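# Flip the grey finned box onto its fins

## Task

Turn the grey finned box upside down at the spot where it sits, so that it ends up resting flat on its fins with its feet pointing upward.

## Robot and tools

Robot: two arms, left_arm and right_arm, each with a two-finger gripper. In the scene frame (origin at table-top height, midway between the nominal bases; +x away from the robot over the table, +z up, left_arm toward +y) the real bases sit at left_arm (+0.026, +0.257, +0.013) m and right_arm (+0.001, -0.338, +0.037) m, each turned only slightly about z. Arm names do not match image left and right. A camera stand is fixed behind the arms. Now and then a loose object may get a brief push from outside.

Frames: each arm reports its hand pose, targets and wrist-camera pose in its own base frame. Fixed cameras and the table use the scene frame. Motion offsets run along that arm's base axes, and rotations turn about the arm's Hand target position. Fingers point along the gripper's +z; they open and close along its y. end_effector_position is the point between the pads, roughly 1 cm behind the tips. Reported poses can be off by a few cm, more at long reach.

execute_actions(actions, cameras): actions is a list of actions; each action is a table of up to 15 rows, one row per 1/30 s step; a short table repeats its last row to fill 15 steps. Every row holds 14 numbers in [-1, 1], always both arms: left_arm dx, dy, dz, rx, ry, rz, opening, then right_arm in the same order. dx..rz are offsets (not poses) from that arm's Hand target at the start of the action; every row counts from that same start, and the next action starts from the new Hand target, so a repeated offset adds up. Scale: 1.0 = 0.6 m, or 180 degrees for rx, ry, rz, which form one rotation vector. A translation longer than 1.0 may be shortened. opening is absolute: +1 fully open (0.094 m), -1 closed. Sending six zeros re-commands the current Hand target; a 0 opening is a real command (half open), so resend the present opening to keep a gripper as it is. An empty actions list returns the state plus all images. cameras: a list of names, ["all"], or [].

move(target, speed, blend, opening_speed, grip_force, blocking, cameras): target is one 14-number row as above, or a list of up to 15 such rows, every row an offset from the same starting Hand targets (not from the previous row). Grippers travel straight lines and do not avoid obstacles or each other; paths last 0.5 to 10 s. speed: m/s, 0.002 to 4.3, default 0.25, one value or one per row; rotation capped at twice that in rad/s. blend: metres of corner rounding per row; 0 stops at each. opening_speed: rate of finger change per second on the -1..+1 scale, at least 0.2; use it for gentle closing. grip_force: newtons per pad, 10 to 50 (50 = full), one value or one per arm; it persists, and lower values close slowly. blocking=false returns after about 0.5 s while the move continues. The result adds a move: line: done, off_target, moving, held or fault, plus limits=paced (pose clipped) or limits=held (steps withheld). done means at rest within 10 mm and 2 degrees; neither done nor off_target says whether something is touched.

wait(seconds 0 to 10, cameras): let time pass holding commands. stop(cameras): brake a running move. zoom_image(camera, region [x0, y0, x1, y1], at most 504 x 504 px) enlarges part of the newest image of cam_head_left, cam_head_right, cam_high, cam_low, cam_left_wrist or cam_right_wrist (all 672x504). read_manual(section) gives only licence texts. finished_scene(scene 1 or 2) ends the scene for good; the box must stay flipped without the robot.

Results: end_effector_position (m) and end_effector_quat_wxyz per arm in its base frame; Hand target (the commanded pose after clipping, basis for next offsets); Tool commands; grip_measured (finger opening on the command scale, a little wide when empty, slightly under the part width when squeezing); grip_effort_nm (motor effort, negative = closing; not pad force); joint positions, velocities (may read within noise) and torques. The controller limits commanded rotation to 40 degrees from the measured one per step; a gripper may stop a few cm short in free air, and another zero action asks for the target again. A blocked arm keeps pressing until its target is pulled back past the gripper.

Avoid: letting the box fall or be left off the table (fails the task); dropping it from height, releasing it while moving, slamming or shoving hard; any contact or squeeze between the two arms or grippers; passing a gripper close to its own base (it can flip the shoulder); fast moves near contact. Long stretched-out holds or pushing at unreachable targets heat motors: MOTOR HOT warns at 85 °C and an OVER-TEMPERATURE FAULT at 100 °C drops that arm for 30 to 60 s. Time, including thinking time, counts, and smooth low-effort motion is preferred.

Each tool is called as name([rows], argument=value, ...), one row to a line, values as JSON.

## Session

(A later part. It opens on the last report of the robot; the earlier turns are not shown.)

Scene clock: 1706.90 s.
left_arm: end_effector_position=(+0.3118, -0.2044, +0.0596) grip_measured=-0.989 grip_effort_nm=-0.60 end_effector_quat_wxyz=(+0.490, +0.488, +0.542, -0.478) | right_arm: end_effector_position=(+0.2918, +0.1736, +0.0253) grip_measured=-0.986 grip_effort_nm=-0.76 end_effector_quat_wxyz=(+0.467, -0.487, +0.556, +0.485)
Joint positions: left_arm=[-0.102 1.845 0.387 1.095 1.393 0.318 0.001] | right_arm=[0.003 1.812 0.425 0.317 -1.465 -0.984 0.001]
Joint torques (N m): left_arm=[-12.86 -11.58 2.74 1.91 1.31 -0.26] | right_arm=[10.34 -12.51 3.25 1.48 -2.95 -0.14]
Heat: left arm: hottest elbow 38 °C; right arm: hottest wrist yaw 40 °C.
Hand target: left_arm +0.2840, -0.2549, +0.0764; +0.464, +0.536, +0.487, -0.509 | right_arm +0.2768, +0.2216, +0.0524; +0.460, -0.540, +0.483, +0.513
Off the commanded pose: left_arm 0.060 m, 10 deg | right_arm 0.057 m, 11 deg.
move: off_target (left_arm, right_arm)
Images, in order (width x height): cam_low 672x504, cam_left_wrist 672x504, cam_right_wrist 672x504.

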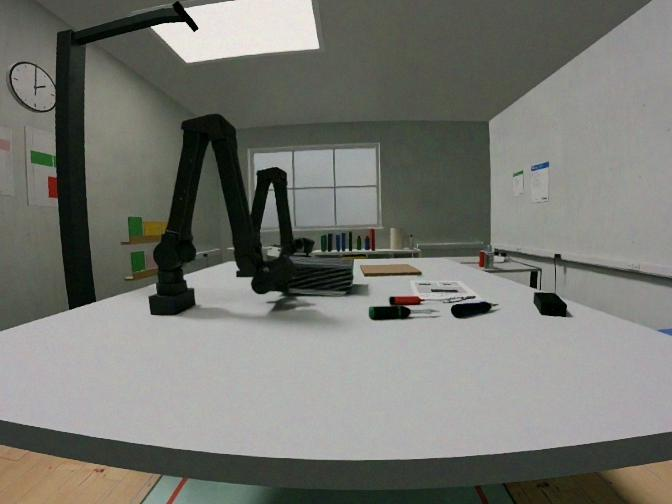

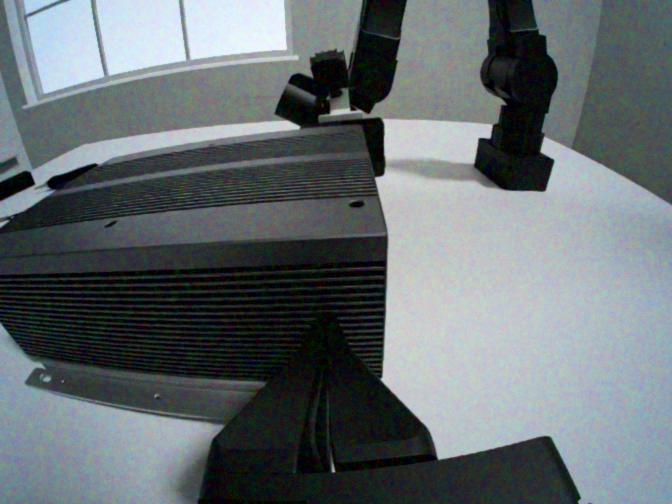

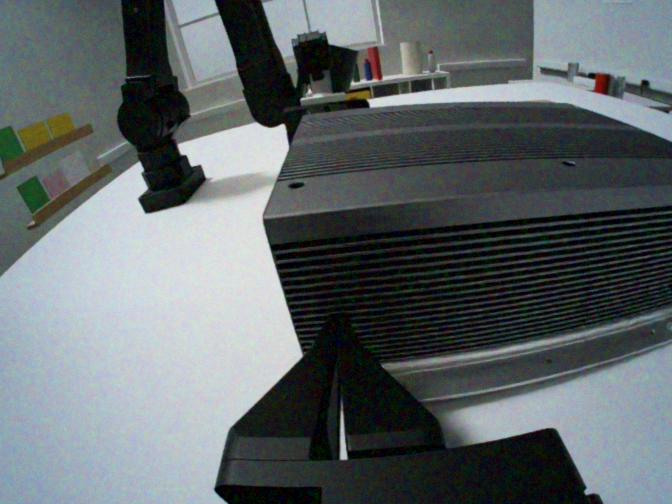

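move([
  [0.031,-0.0057,0.0647,-0.016,0,0,-1,0.031,0.0057,0.0647,0.032,0,-0.015,-1],
  [0.0967,-0.0177,0.1453,-0.016,0,0,-1,0.0967,0.0177,0.1453,0.032,0,-0.015,-1],
], speed=0.06, blend=0.02, cameras=["cam_left_wrist","cam_right_wrist","cam_high"])

Scene clock: 1766.27 s.
left_arm: end_effector_position=(+0.3488, -0.2027, +0.1317) grip_measured=-0.989 grip_effort_nm=-0.59 end_effector_quat_wxyz=(+0.489, +0.462, +0.541, -0.505) | right_arm: end_effector_position=(+0.3294, +0.1746, +0.1121) grip_measured=-0.986 grip_effort_nm=-0.76 end_effector_quat_wxyz=(+0.471, -0.471, +0.537, +0.517)
Joint positions: left_arm=[-0.084 1.69 0.469 1.141 1.424 -0.017 0.001] | right_arm=[0.003 1.6 0.49 0.384 -1.54 -0.614 0.001]
Joint torques (N m): left_arm=[-13.74 -11.4 9.16 2.24 0.42 -0.33] | right_arm=[11.16 -10.58 9.24 2.56 -0.55 0.04]
Heat: left arm: hottest elbow 38 °C; right arm: hottest wrist yaw 51 °C.
Hand target: left_arm +0.3419, -0.2655, +0.1635; +0.478, +0.524, +0.474, -0.521 | right_arm +0.3348, +0.2323, +0.1395; +0.498, -0.505, +0.469, +0.526
Off the commanded pose: left_arm 0.071 m, 11 deg | right_arm 0.064 m, 9 deg.
move: off_target (left_arm, right_arm)
Images, in order (width x height): cam_high 672x504, cam_left_wrist 672x504, cam_right_wrist 672x504.

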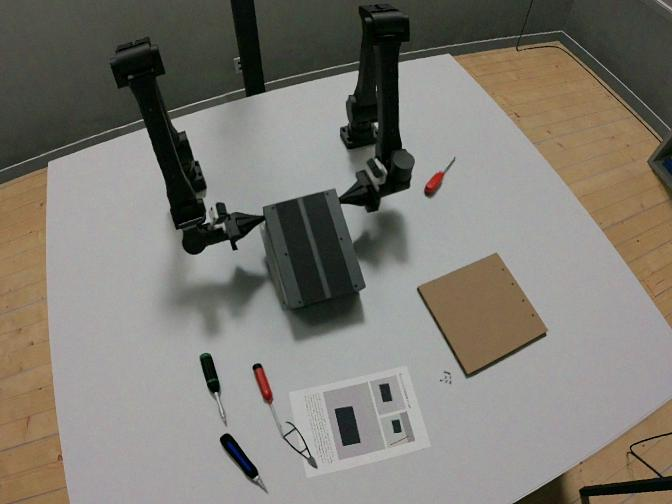

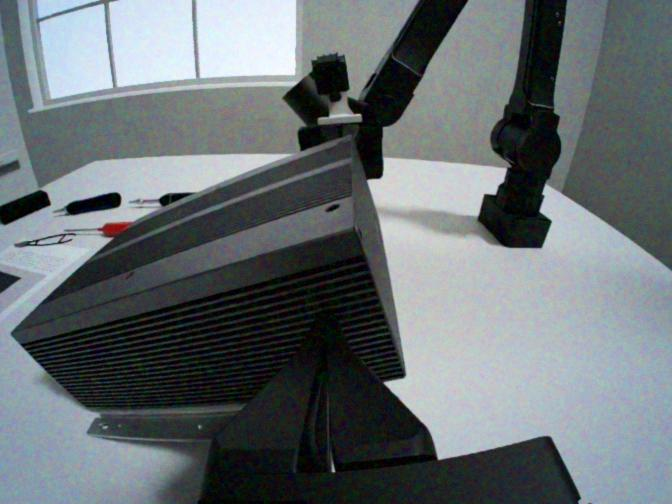

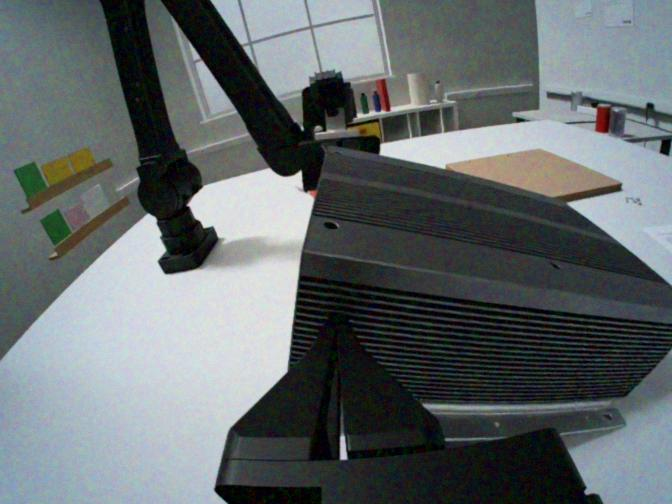

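move([
  [0.0845,-0.0154,0.0607,0,0,0,-1,0.0845,0.0154,0.0607,0,0,0,-1],
  [0.1695,-0.065,0.0972,0,0,-0.0127,-1,0.1695,0.065,0.0972,0,0,0.0127,-1],
], speed=0.06, blend=0.02, cameras=["cam_left_wrist","cam_right_wrist","cam_high"])

Scene clock: 1780.90 s.
left_arm: end_effector_position=(+0.4668, -0.1989, +0.2082) grip_measured=-0.989 grip_effort_nm=-0.59 end_effector_quat_wxyz=(+0.509, +0.466, +0.530, -0.492) | right_arm: end_effector_position=(+0.4389, +0.1748, +0.1823) grip_measured=-0.986 grip_effort_nm=-0.76 end_effector_quat_wxyz=(+0.494, -0.477, +0.528, +0.500)
Joint positions: left_arm=[-0.055 1.688 0.816 0.893 1.435 -0.068 0.001] | right_arm=[0.003 1.657 0.755 0.658 -1.52 -0.186 0.001]
Joint torques (N m): left_arm=[-17.61 -10.81 10.63 1.7 0.79 -0.07] | right_arm=[14.92 -9.7 10.44 2.33 0.69 0.04]
Heat: left arm: hottest elbow 40 °C; right arm: hottest wrist yaw 45 °C.
Hand target: left_arm +0.4436, -0.3045, +0.2218; +0.467, +0.534, +0.464, -0.531 | right_arm +0.4365, +0.2713, +0.1979; +0.488, -0.514, +0.459, +0.536
Off the commanded pose: left_arm 0.109 m, 13 deg | right_arm 0.098 m, 10 deg.
move: off_target (left_arm, right_arm)
Images, in order (width x height): cam_high 672x504, cam_left_wrist 672x504, cam_right_wrist 672x504.

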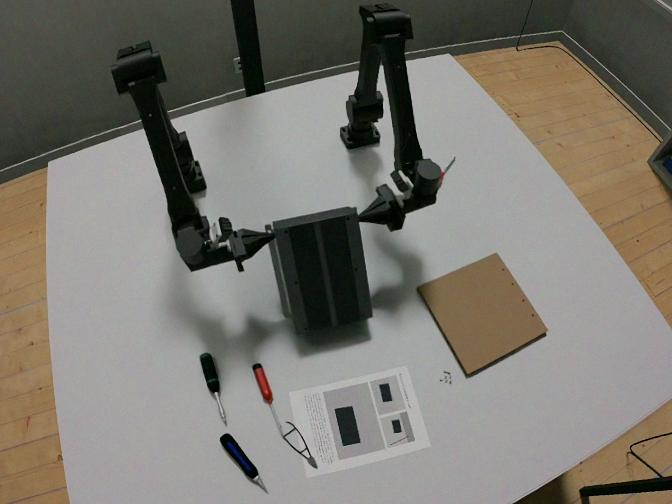

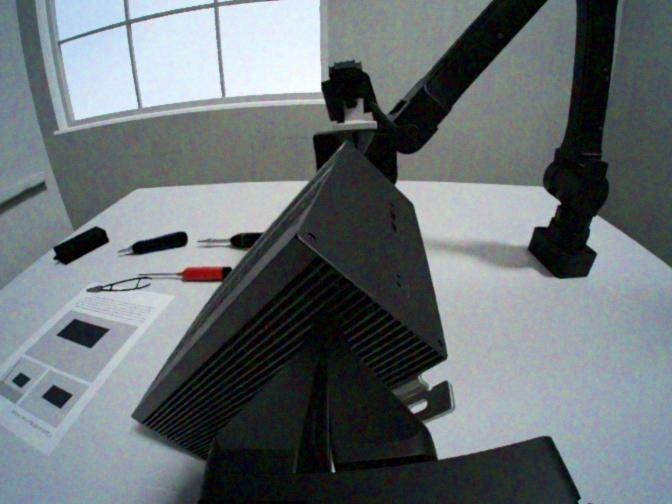

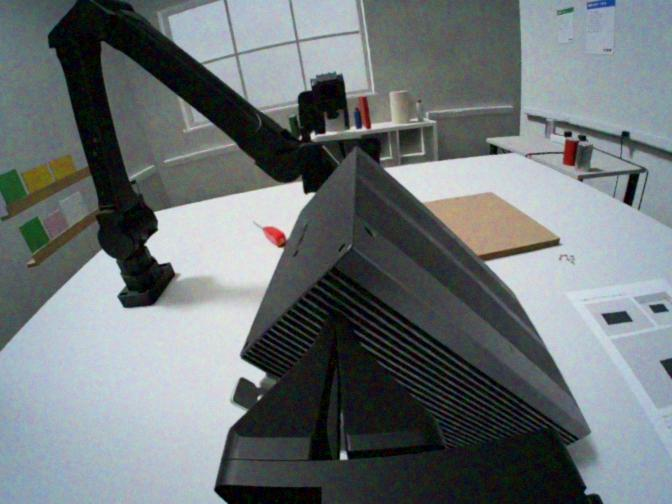

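move([
  [0.0854,-0.019,0.0075,0,0,0,-1,0.0789,0.0176,0.0075,0,0,0,-1],
  [0.1716,-0.0383,0,0,0,0,-1,0.1521,0.034,0,0,0,0,-1],
], speed=0.05, blend=0.02, cameras=["cam_left_wrist","cam_right_wrist","cam_high","cam_low"])

Scene clock: 1801.03 s.
left_arm: end_effector_position=(+0.5820, -0.1986, +0.2375) grip_measured=-0.989 grip_effort_nm=-0.59 end_effector_quat_wxyz=(+0.531, +0.478, +0.517, -0.471) | right_arm: end_effector_position=(+0.5367, +0.1737, +0.2056) grip_measured=-0.986 grip_effort_nm=-0.76 end_effector_quat_wxyz=(+0.533, -0.477, +0.508, +0.480)
Joint positions: left_arm=[-0.044 1.863 1.176 0.751 1.427 -0.044 0.001] | right_arm=[0.001 1.89 1.021 1.195 -1.481 0.303 0.001]
Joint torques (N m): left_arm=[-17.96 -12.81 9.02 1.28 1.4 -0.05] | right_arm=[15.68 -10.58 9.25 1.24 0.72 0.1]
Heat: left arm: hottest elbow 41 °C; right arm: hottest wrist yaw 41 °C.
Hand target: left_arm +0.5466, -0.3275, +0.2220; +0.467, +0.534, +0.464, -0.531 | right_arm +0.5277, +0.2917, +0.1978; +0.487, -0.514, +0.459, +0.536
Off the commanded pose: left_arm 0.135 m, 13 deg | right_arm 0.119 m, 11 deg.
move: off_target (left_arm, right_arm)
Images, in order (width x height): cam_high 672x504, cam_low 672x504, cam_left_wrist 672x504, cam_right_wrist 672x504.

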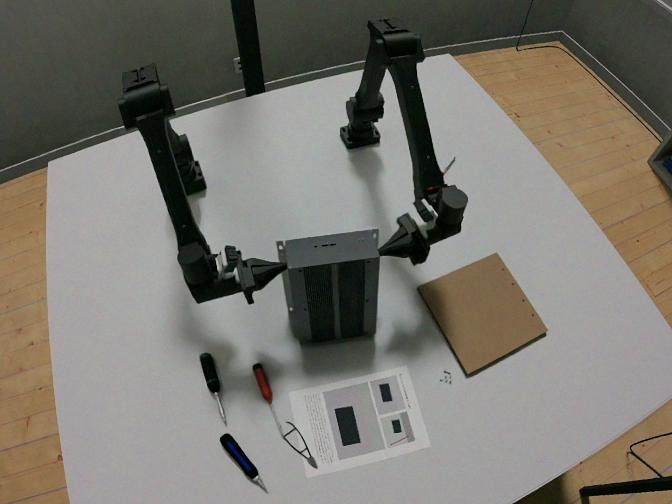

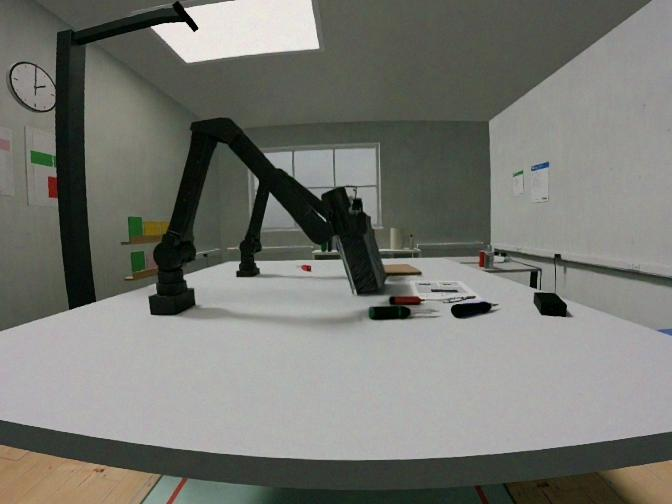

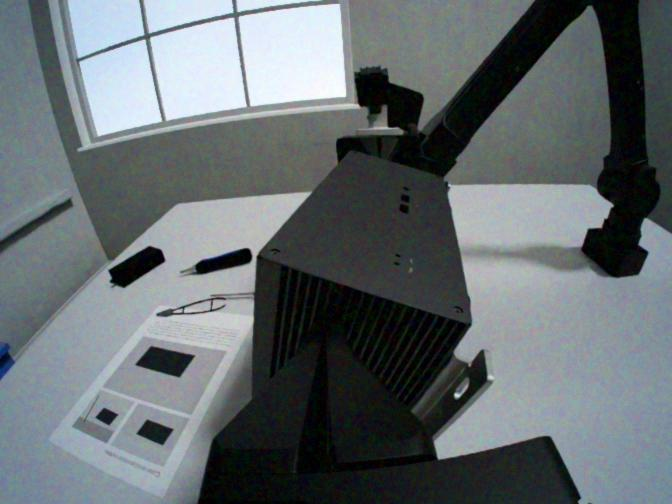

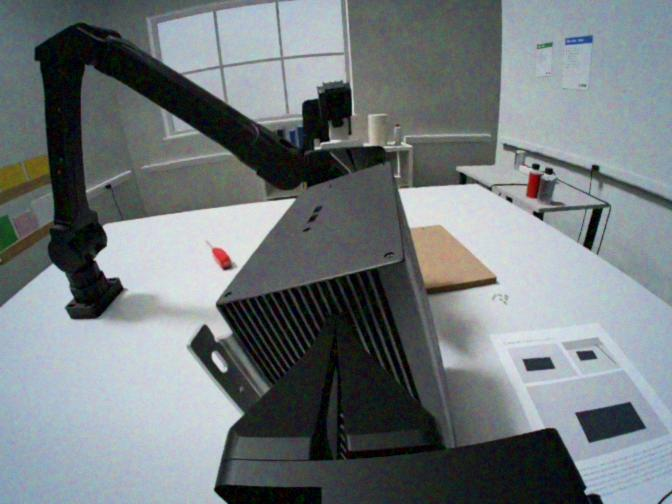

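move(target=[0.0488,-0.0109,-0.007,0,0,0,-1,0.0488,0.0109,-0.007,0,0,0,-1], speed=0.04, cameras=["cam_left_wrist","cam_right_wrist","cam_low"])

Scene clock: 1811.83 s.
left_arm: end_effector_position=(+0.6133, -0.1984, +0.2375) grip_measured=-0.989 grip_effort_nm=-0.60 end_effector_quat_wxyz=(+0.534, +0.477, +0.517, -0.468) | right_arm: end_effector_position=(+0.5696, +0.1722, +0.2052) grip_measured=-0.986 grip_effort_nm=-0.76 end_effector_quat_wxyz=(+0.540, -0.473, +0.505, +0.479)
Joint positions: left_arm=[-0.042 1.925 1.277 0.712 1.423 -0.037 0.001] | right_arm=[-0.001 1.972 1.128 1.278 -1.469 0.405 0.001]
Joint torques (N m): left_arm=[-17.9 -13.86 8.98 1.25 1.61 -0.05] | right_arm=[15.97 -11.63 9.09 1.17 0.4 0.14]
Heat: left arm: hottest elbow 42 °C; right arm: hottest wrist yaw 40 °C.
Hand target: left_arm +0.5759, -0.3340, +0.2178; +0.467, +0.534, +0.464, -0.531 | right_arm +0.5571, +0.2981, +0.1937; +0.488, -0.514, +0.459, +0.536
Off the commanded pose: left_arm 0.142 m, 14 deg | right_arm 0.127 m, 11 deg.
move: off_target (left_arm, right_arm)
Images, in order (width x height): cam_low 672x504, cam_left_wrist 672x504, cam_right_wrist 672x504.

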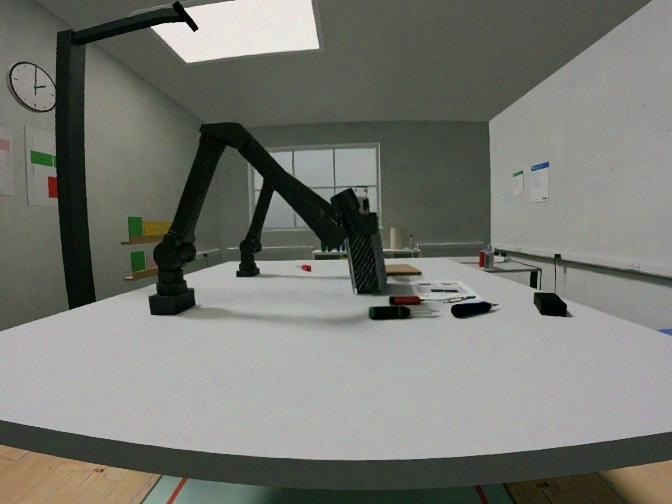

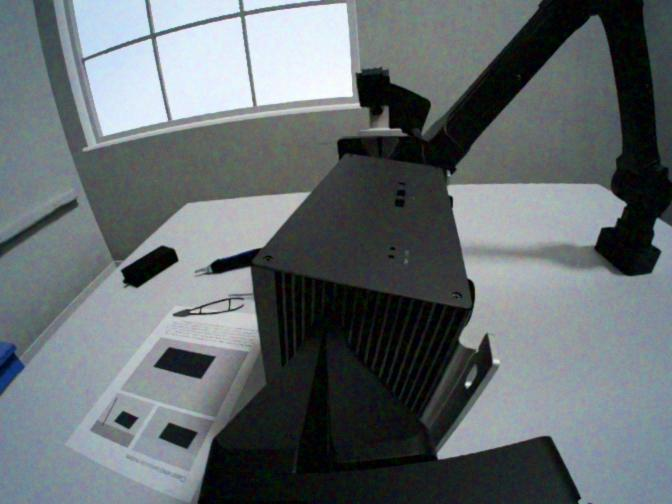

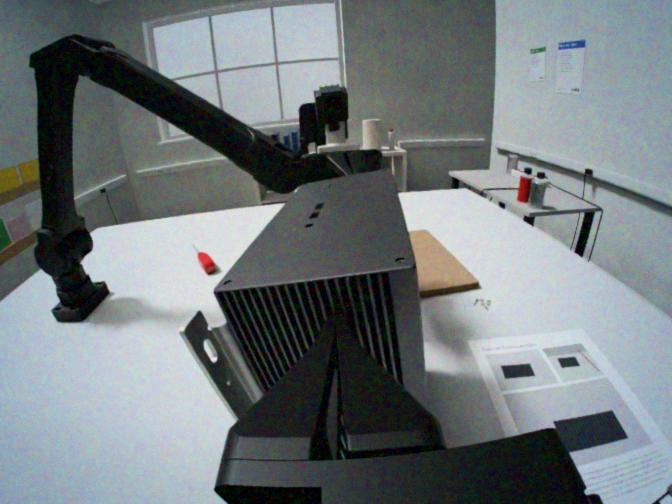

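move(target=[0.0455,-0.0102,-0.008,0,0,0,-1,0.0455,0.0102,-0.008,0,0,0,-1], speed=0.04, cameras=["cam_left_wrist","cam_right_wrist","cam_low"])

zoom_image(camera="cam_low", region=[300, 170, 440, 310])

Scene clock: 1820.17 s.
left_arm: end_effector_position=(+0.6407, -0.1964, +0.2338) grip_measured=-0.989 grip_effort_nm=-0.59 end_effector_quat_wxyz=(+0.534, +0.476, +0.518, -0.468) | right_arm: end_effector_position=(+0.5976, +0.1718, +0.2069) grip_measured=-0.986 grip_effort_nm=-0.76 end_effector_quat_wxyz=(+0.545, -0.477, +0.499, +0.476)
Joint positions: left_arm=[-0.037 1.987 1.368 0.679 1.425 -0.036 0.001] | right_arm=[-0.002 2.033 1.229 1.294 -1.471 0.443 0.001]
Joint torques (N m): left_arm=[-18.37 -14.8 9.07 1.32 1.59 -0.03] | right_arm=[15.44 -13.1 8.7 0.39 0.48 0]
Heat: left arm: hottest elbow 42 °C; right arm: hottest elbow 39 °C.
Hand target: left_arm +0.6033, -0.3401, +0.2129; +0.467, +0.534, +0.464, -0.531 | right_arm +0.5844, +0.3042, +0.1888; +0.487, -0.514, +0.459, +0.536
Off the commanded pose: left_arm 0.150 m, 14 deg | right_arm 0.134 m, 11 deg.
move: off_target (left_arm, right_arm)
Images, in order (width x height): cam_low 672x504, cam_left_wrist 672x504, cam_right_wrist 672x504.

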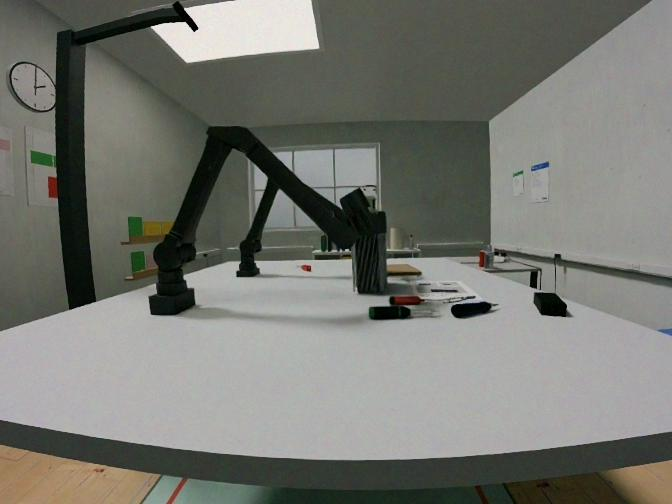

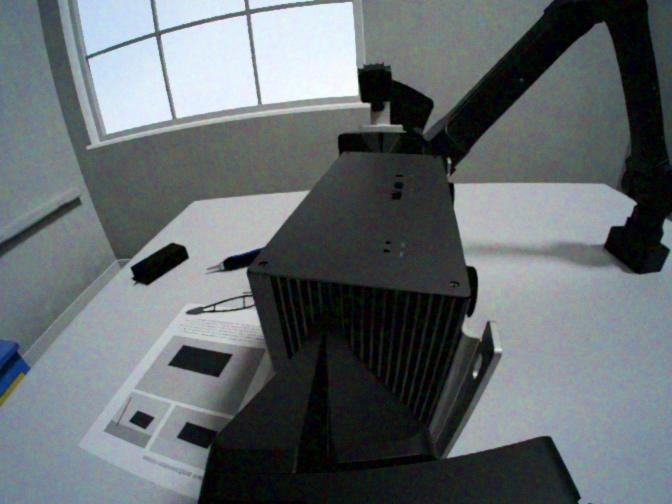

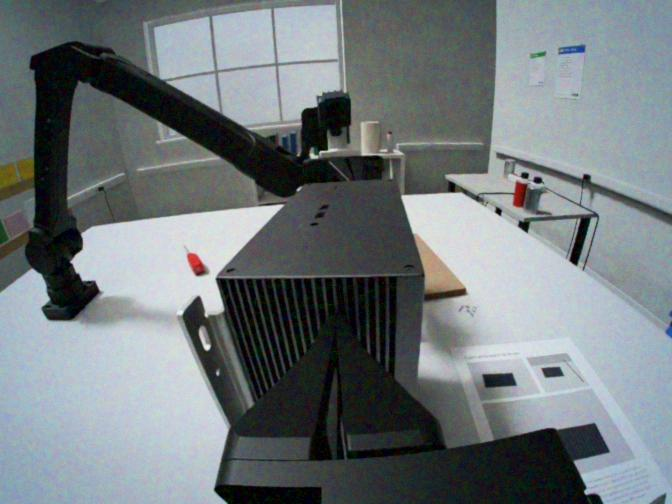

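Scaled by 3.600.

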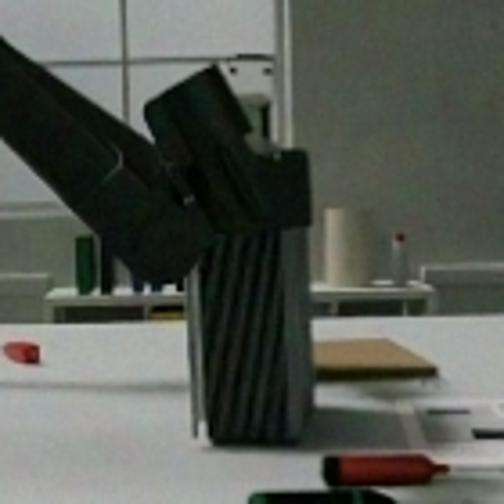

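move(target=[0.0623,0.2835,0.035,0,0,0.07,-1,0.022,-0.265,0.03,0,0,-0.07,-1], speed=0.06, cameras=["cam_left_wrist","cam_right_wrist","cam_low","cam_high","cam_head_left"])

zoom_image(camera="cam_low", region=[300, 170, 440, 310])

Scene clock: 1851.53 s.
left_arm: end_effector_position=(+0.6366, -0.1750, +0.2294) grip_measured=-0.989 grip_effort_nm=-0.59 end_effector_quat_wxyz=(+0.518, +0.476, +0.522, -0.482) | right_arm: end_effector_position=(+0.5948, +0.1514, +0.2097) grip_measured=-0.986 grip_effort_nm=-0.76 end_effector_quat_wxyz=(+0.542, -0.462, +0.512, +0.481)
Joint positions: left_arm=[-0.002 1.987 1.368 0.636 1.487 -0.029 0.001] | right_arm=[-0.036 2.035 1.22 1.401 -1.482 0.575 0.001]
Joint torques (N m): left_arm=[-0.03 -17.9 8.99 1.33 0.19 -0.1] | right_arm=[-1.49 -15.5 6.34 1.69 0.21 0.03]
Heat: left arm: hottest elbow 45 °C; right arm: hottest elbow 40 °C.
Hand target: left_arm +0.6406, -0.1700, +0.2338; +0.522, +0.480, +0.520, -0.476 | right_arm +0.5976, +0.1452, +0.2067; +0.543, -0.460, +0.513, +0.479
Off the commanded pose: left_arm 0.008 m, 1 deg | right_arm 0.007 m, 0 deg.
move: done
Images, in order (width x height): cam_head_left 672x504, cam_high 672x504, cam_low 672x504, cam_left_wrist 672x504, cam_right_wrist 672x504.

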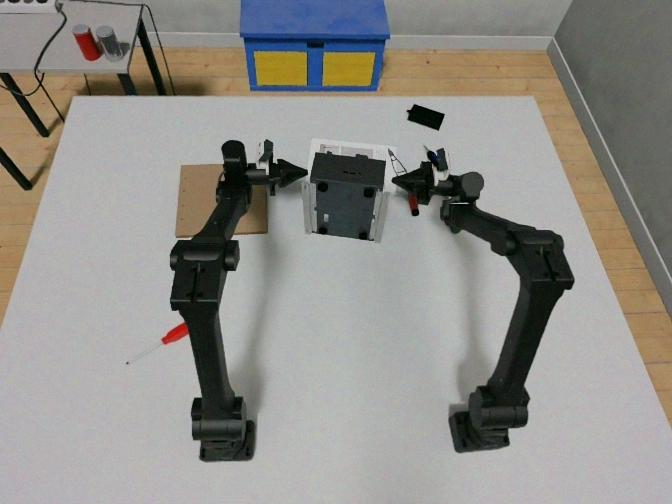

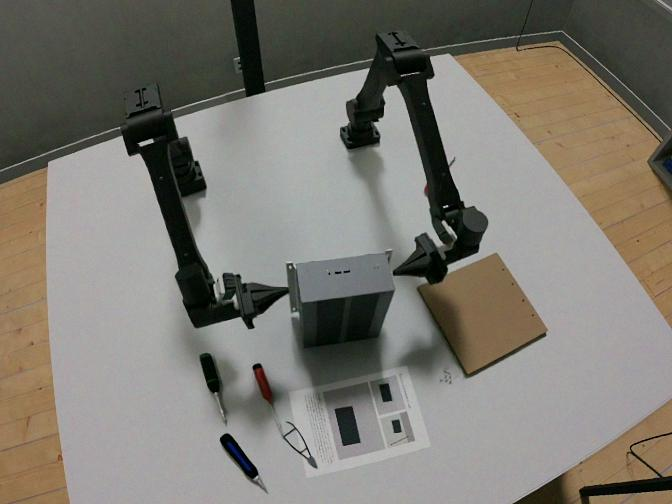

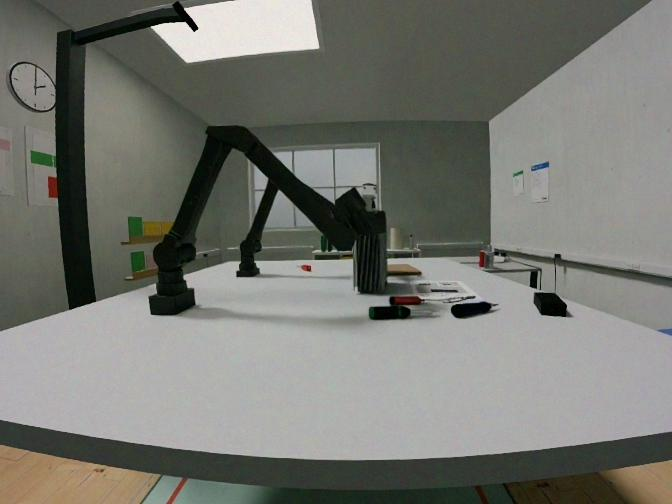

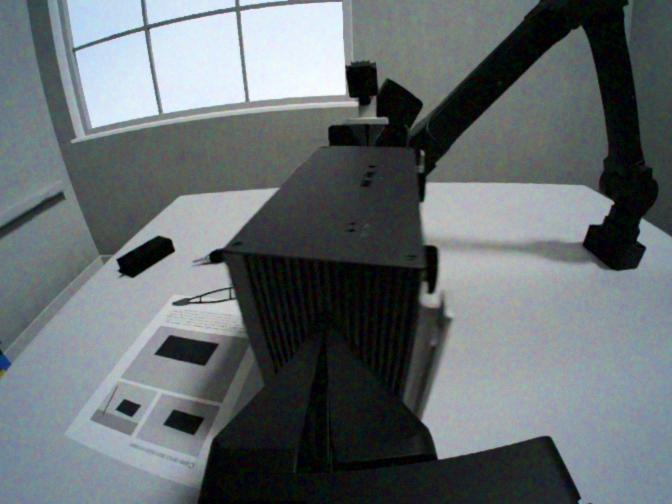

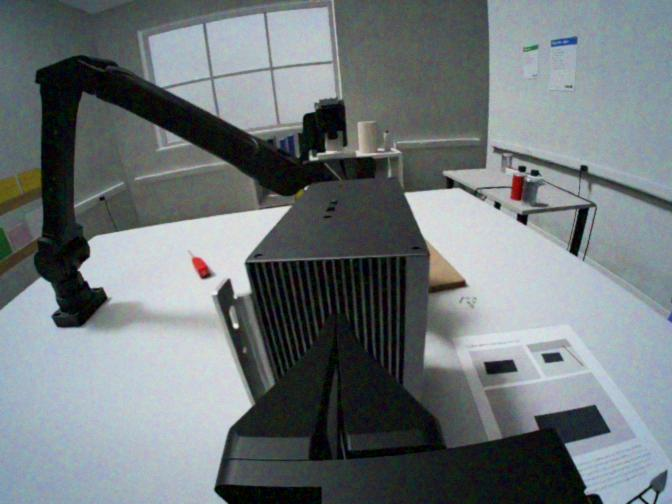

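Scaled by 3.600.

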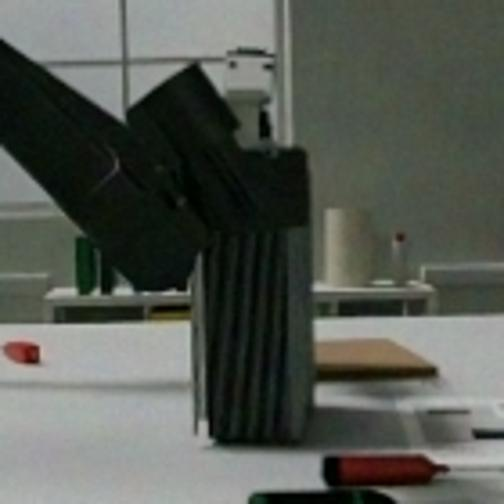

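move([
  [-0.0393,0.025,0,0,0,0,-1,-0.0377,-0.0253,0,0,0,0,-1],
  [-0.0393,0.025,-0.308,0.016,0,0,-1,-0.0377,-0.0253,-0.3028,-0.025,0,0,-1],
], speed=0.1, blend=0.005, cameras=["cam_left_wrist","cam_right_wrist","cam_high"])

Scene clock: 1896.13 s.
left_arm: end_effector_position=(+0.6045, -0.1593, +0.0427) grip_measured=-0.989 grip_effort_nm=-0.59 end_effector_quat_wxyz=(+0.505, +0.482, +0.536, -0.475) | right_arm: end_effector_position=(+0.5697, +0.1368, +0.0154) grip_measured=-0.986 grip_effort_nm=-0.76 end_effector_quat_wxyz=(+0.523, -0.473, +0.523, +0.478)
Joint positions: left_arm=[0.025 2.201 1.271 0.352 1.5 0.555 0.001] | right_arm=[-0.065 2.341 1.166 1.344 -1.541 0.173 0.001]
Joint torques (N m): left_arm=[-0.21 -17.9 8.58 1.25 0.34 -0.06] | right_arm=[-1.61 -18.61 3.71 1.32 0.23 -0.17]
Heat: left arm: hottest elbow 46 °C; right arm: hottest elbow 36 °C.
Hand target: left_arm +0.6171, -0.1551, +0.0492; +0.510, +0.493, +0.531, -0.463 | right_arm +0.5750, +0.1301, +0.0252; +0.525, -0.482, +0.531, +0.459
Off the commanded pose: left_arm 0.015 m, 2 deg | right_arm 0.013 m, 3 deg.
move: off_target (left_arm, right_arm)
Images, in order (width x height): cam_high 672x504, cam_left_wrist 672x504, cam_right_wrist 672x504.

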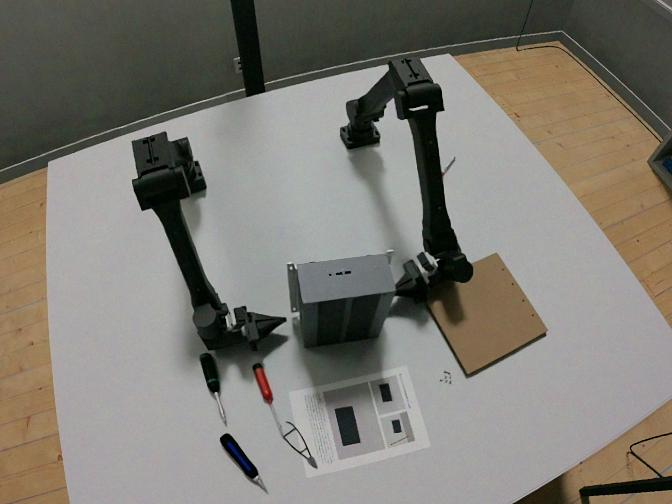

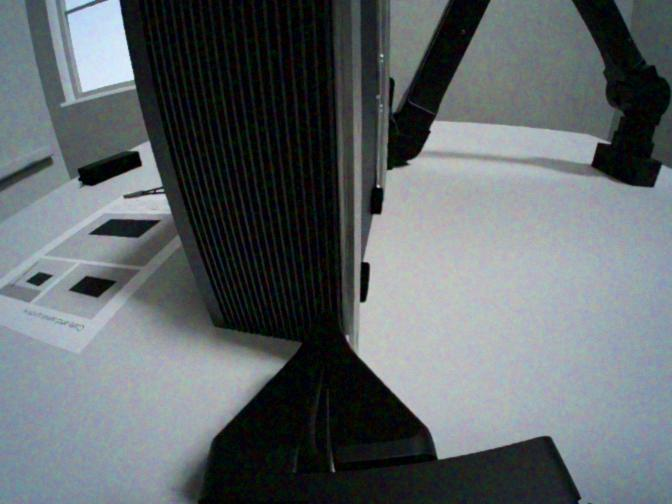

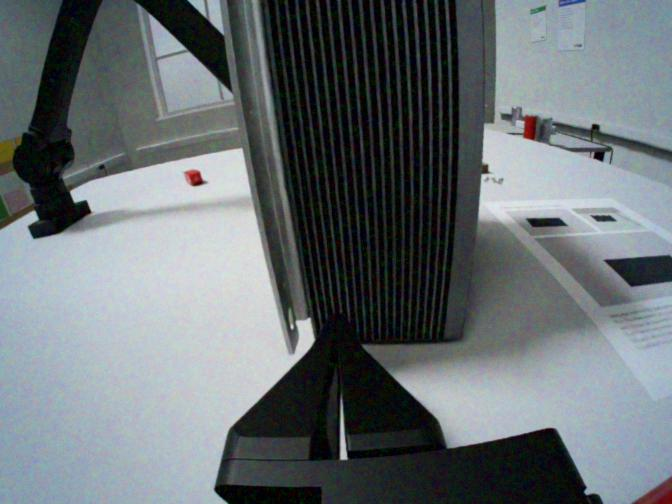

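move([
  [0.025,0,0,0,0,0,-1,0,0,0,0,0,0,-1],
  [0.025,-0.085,0,0,0,0,-1,0,0.085,0,0,0,0,-1],
], speed=0.06, blend=0.003, cameras=["cam_left_wrist","cam_right_wrist"])

Scene clock: 1912.40 s.
left_arm: end_effector_position=(+0.6290, -0.1911, +0.0591) grip_measured=-0.989 grip_effort_nm=-0.59 end_effector_quat_wxyz=(+0.512, +0.491, +0.535, -0.458) | right_arm: end_effector_position=(+0.5745, +0.1706, +0.0155) grip_measured=-0.986 grip_effort_nm=-0.76 end_effector_quat_wxyz=(+0.526, -0.469, +0.537, +0.464)
Joint positions: left_arm=[-0.029 2.21 1.326 0.473 1.433 0.421 0.001] | right_arm=[-0.003 2.276 1.136 1.014 -1.442 -0.121 0.001]
Joint torques (N m): left_arm=[-2.78 -16.44 8.01 2.54 0.02 -0.33] | right_arm=[0.38 -18.73 4.04 1.28 0.07 -0.14]
Heat: left arm: hottest elbow 44 °C; right arm: hottest elbow 35 °C.
Hand target: left_arm +0.6322, -0.2060, +0.0491; +0.510, +0.493, +0.531, -0.463 | right_arm +0.5750, +0.1811, +0.0252; +0.525, -0.482, +0.531, +0.459
Off the commanded pose: left_arm 0.018 m, 1 deg | right_arm 0.014 m, 2 deg.
move: off_target (left_arm, right_arm)
Images, in order (width x height): cam_left_wrist 672x504, cam_right_wrist 672x504.

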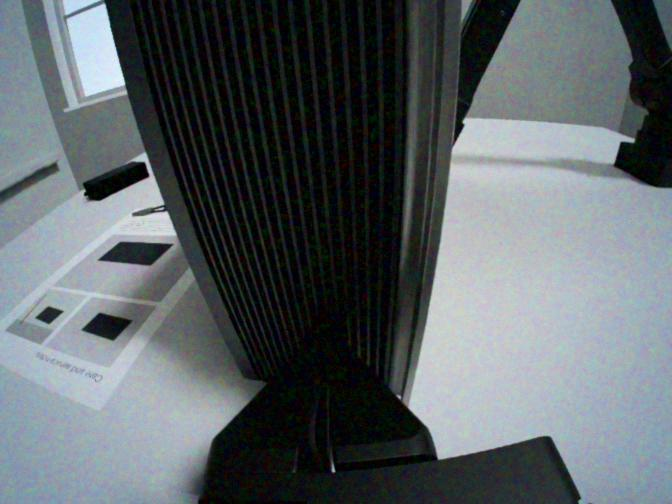

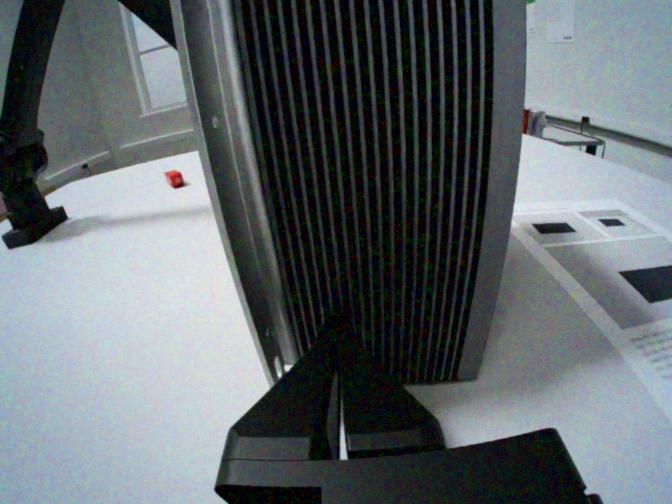

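move(target=[-0.11,0,0,0,0,0,-1,-0.11,0.008,0,0,0,0,-1], speed=0.05, cameras=["cam_left_wrist","cam_right_wrist","cam_high"])

Scene clock: 1919.47 s.
left_arm: end_effector_position=(+0.5767, -0.1897, +0.0390) grip_measured=-0.989 grip_effort_nm=-0.59 end_effector_quat_wxyz=(+0.514, +0.481, +0.546, -0.454) | right_arm: end_effector_position=(+0.5184, +0.1733, +0.0165) grip_measured=-0.986 grip_effort_nm=-0.76 end_effector_quat_wxyz=(+0.527, -0.467, +0.546, +0.454)
Joint positions: left_arm=[-0.03 2.17 1.134 0.667 1.404 0.363 0.001] | right_arm=[0.004 2.188 0.946 1.028 -1.412 -0.208 0.001]
Joint torques (N m): left_arm=[-3.08 -18.73 4.29 2.37 0.9 -0.29] | right_arm=[1.67 -16.67 2.3 2.06 -0.73 -0.1]
Heat: left arm: hottest elbow 44 °C; right arm: hottest elbow 35 °C.
Hand target: left_arm +0.5661, -0.2059, +0.0490; +0.510, +0.493, +0.532, -0.463 | right_arm +0.5090, +0.1859, +0.0252; +0.525, -0.482, +0.531, +0.459
Off the commanded pose: left_arm 0.022 m, 2 deg | right_arm 0.018 m, 2 deg.
move: off_target (left_arm, right_arm)
Images, in order (width x height): cam_high 672x504, cam_left_wrist 672x504, cam_right_wrist 672x504.

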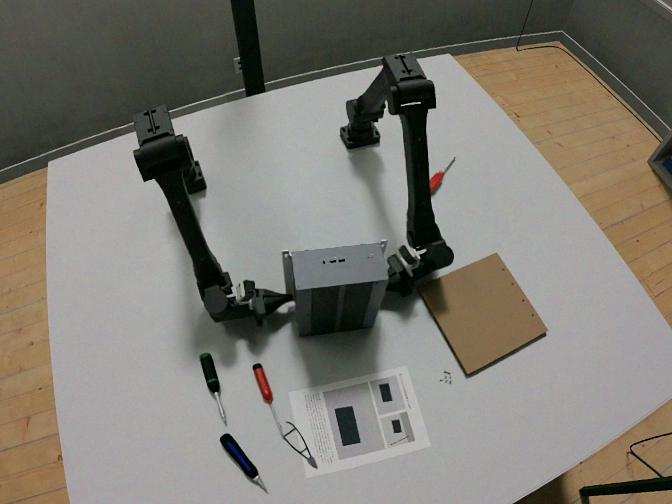

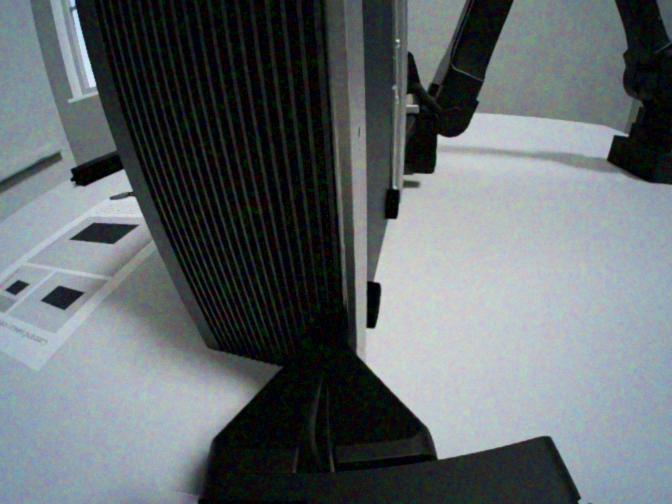

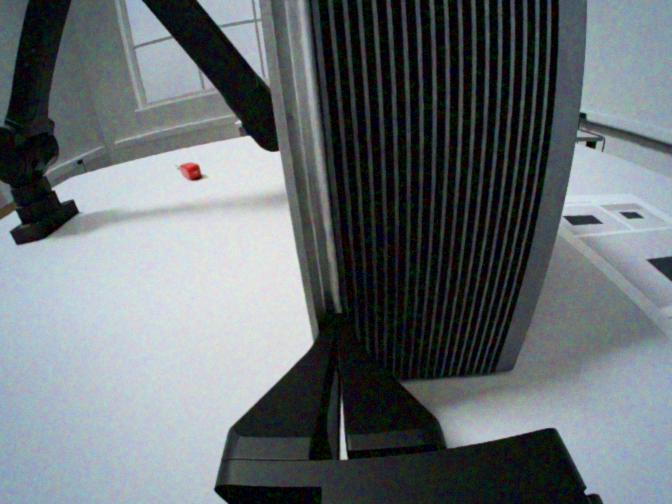

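move(target=[-0.177,0,0,0,0,0,-1,-0.165,0.005,0,0,0,0,-1], speed=0.06, cameras=["cam_left_wrist","cam_right_wrist","cam_high"])

Scene clock: 1925.27 s.
left_arm: end_effector_position=(+0.4708, -0.1925, +0.0387) grip_measured=-0.989 grip_effort_nm=-0.59 end_effector_quat_wxyz=(+0.513, +0.481, +0.547, -0.454) | right_arm: end_effector_position=(+0.4217, +0.1749, +0.0190) grip_measured=-0.986 grip_effort_nm=-0.76 end_effector_quat_wxyz=(+0.531, -0.469, +0.545, +0.448)
Joint positions: left_arm=[-0.044 2.048 0.807 0.897 1.392 0.336 0.001] | right_arm=[0.009 2.114 0.664 1.246 -1.399 -0.211 0.001]
Joint torques (N m): left_arm=[-3.08 -15.5 2.8 2.4 0.83 -0.34] | right_arm=[1.85 -13.74 0.72 2.32 -0.73 0.07]
Heat: left arm: hottest elbow 43 °C; right arm: hottest shoulder 34 °C.
Hand target: left_arm +0.4600, -0.2060, +0.0492; +0.510, +0.493, +0.531, -0.463 | right_arm +0.4100, +0.1889, +0.0252; +0.525, -0.482, +0.531, +0.459
Off the commanded pose: left_arm 0.020 m, 2 deg | right_arm 0.019 m, 3 deg.
move: off_target (left_arm, right_arm)
Images, in order (width x height): cam_high 672x504, cam_left_wrist 672x504, cam_right_wrist 672x504.

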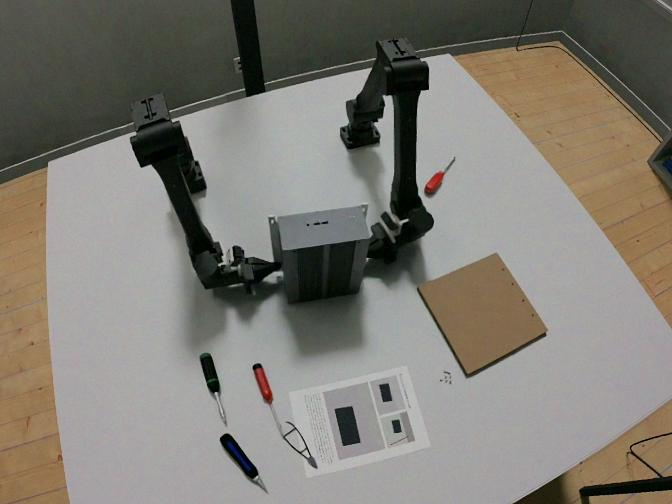

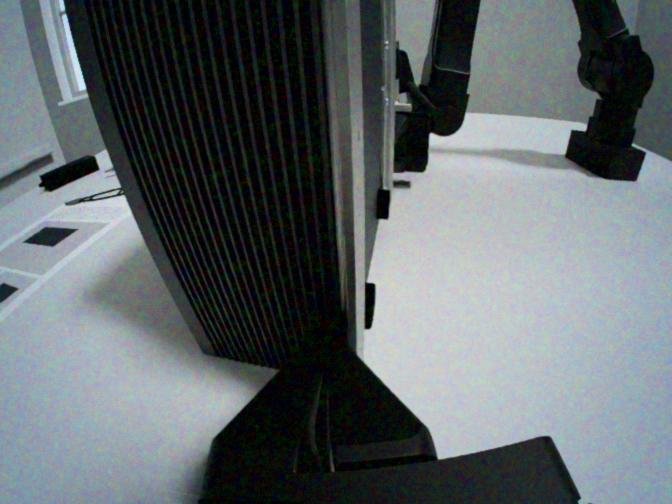

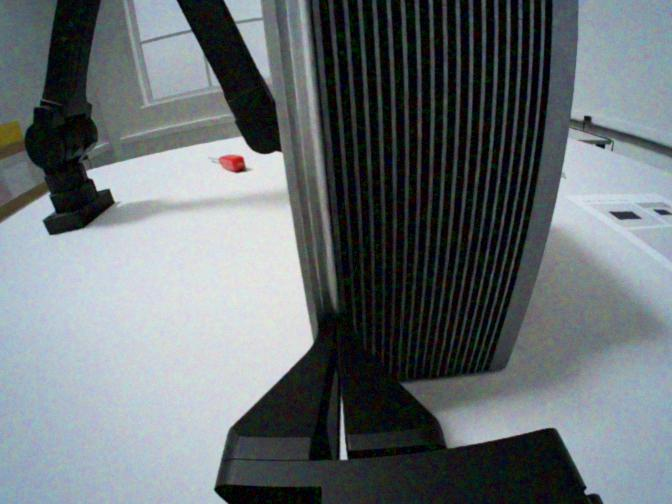

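move(target=[-0.25,0,0,0,0,0,-1,-0.233,0.0,0,0,0,0,-1], speed=0.06, cameras=["cam_left_wrist","cam_right_wrist","cam_high","cam_head_left"])

Scene clock: 1937.53 s.
left_arm: end_effector_position=(+0.3239, -0.1947, +0.0430) grip_measured=-0.989 grip_effort_nm=-0.59 end_effector_quat_wxyz=(+0.517, +0.480, +0.547, -0.451) | right_arm: end_effector_position=(+0.2897, +0.1777, +0.0263) grip_measured=-0.986 grip_effort_nm=-0.76 end_effector_quat_wxyz=(+0.533, -0.475, +0.544, +0.442)
Joint positions: left_arm=[-0.073 1.956 0.394 1.281 1.356 0.278 0.001] | right_arm=[0.025 2.099 0.313 1.563 -1.381 -0.244 0.001]
Joint torques (N m): left_arm=[-3.72 -10.11 0.23 2.61 0.87 -0.31] | right_arm=[2.26 -8 -2.78 2.14 -0.68 -0.17]
Heat: left arm: hottest elbow 42 °C; right arm: hottest elbow 34 °C.
Hand target: left_arm +0.3100, -0.2060, +0.0491; +0.510, +0.493, +0.531, -0.463 | right_arm +0.2703, +0.1889, +0.0252; +0.525, -0.482, +0.531, +0.459
Off the commanded pose: left_arm 0.019 m, 3 deg | right_arm 0.023 m, 3 deg.
joint sent to its limit (right arm) — joint 4 (wrist pitch), upper limit. The joint targets still meet the commanded pose.
move: off_target (left_arm, right_arm)
Images, in order (width x height): cam_head_left 672x504, cam_high 672x504, cam_left_wrist 672x504, cam_right_wrist 672x504.

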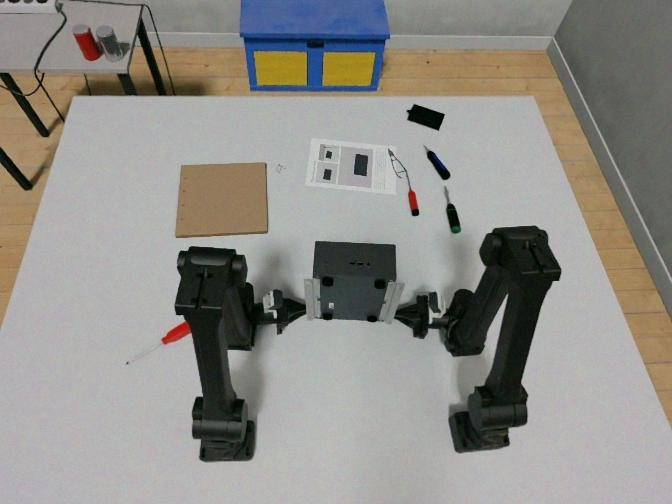

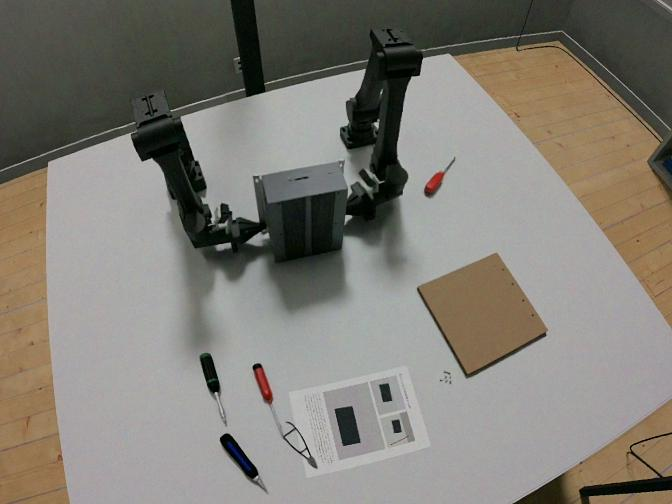

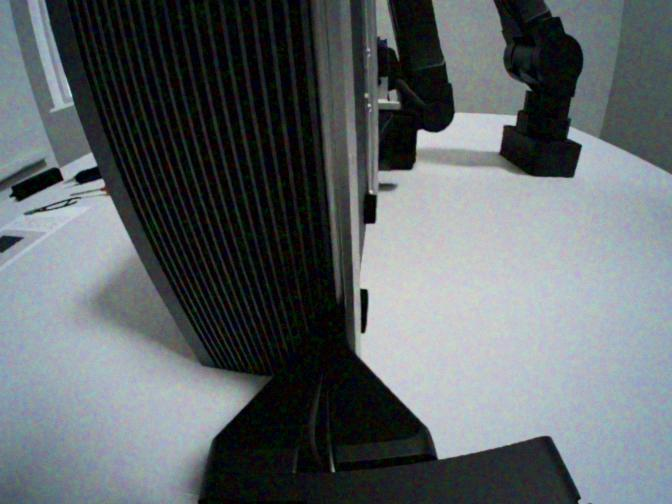

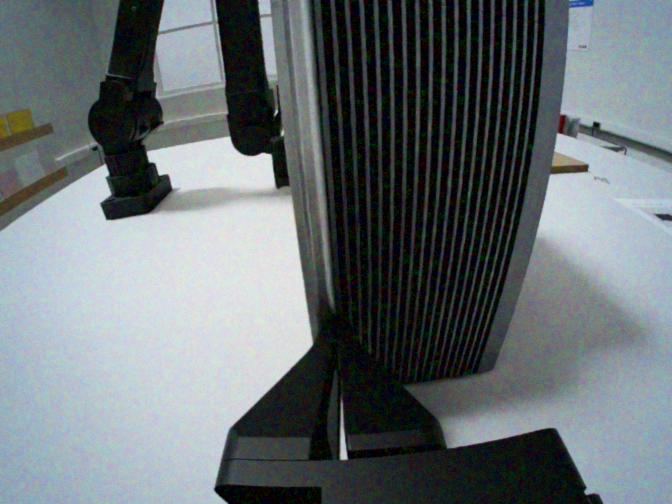

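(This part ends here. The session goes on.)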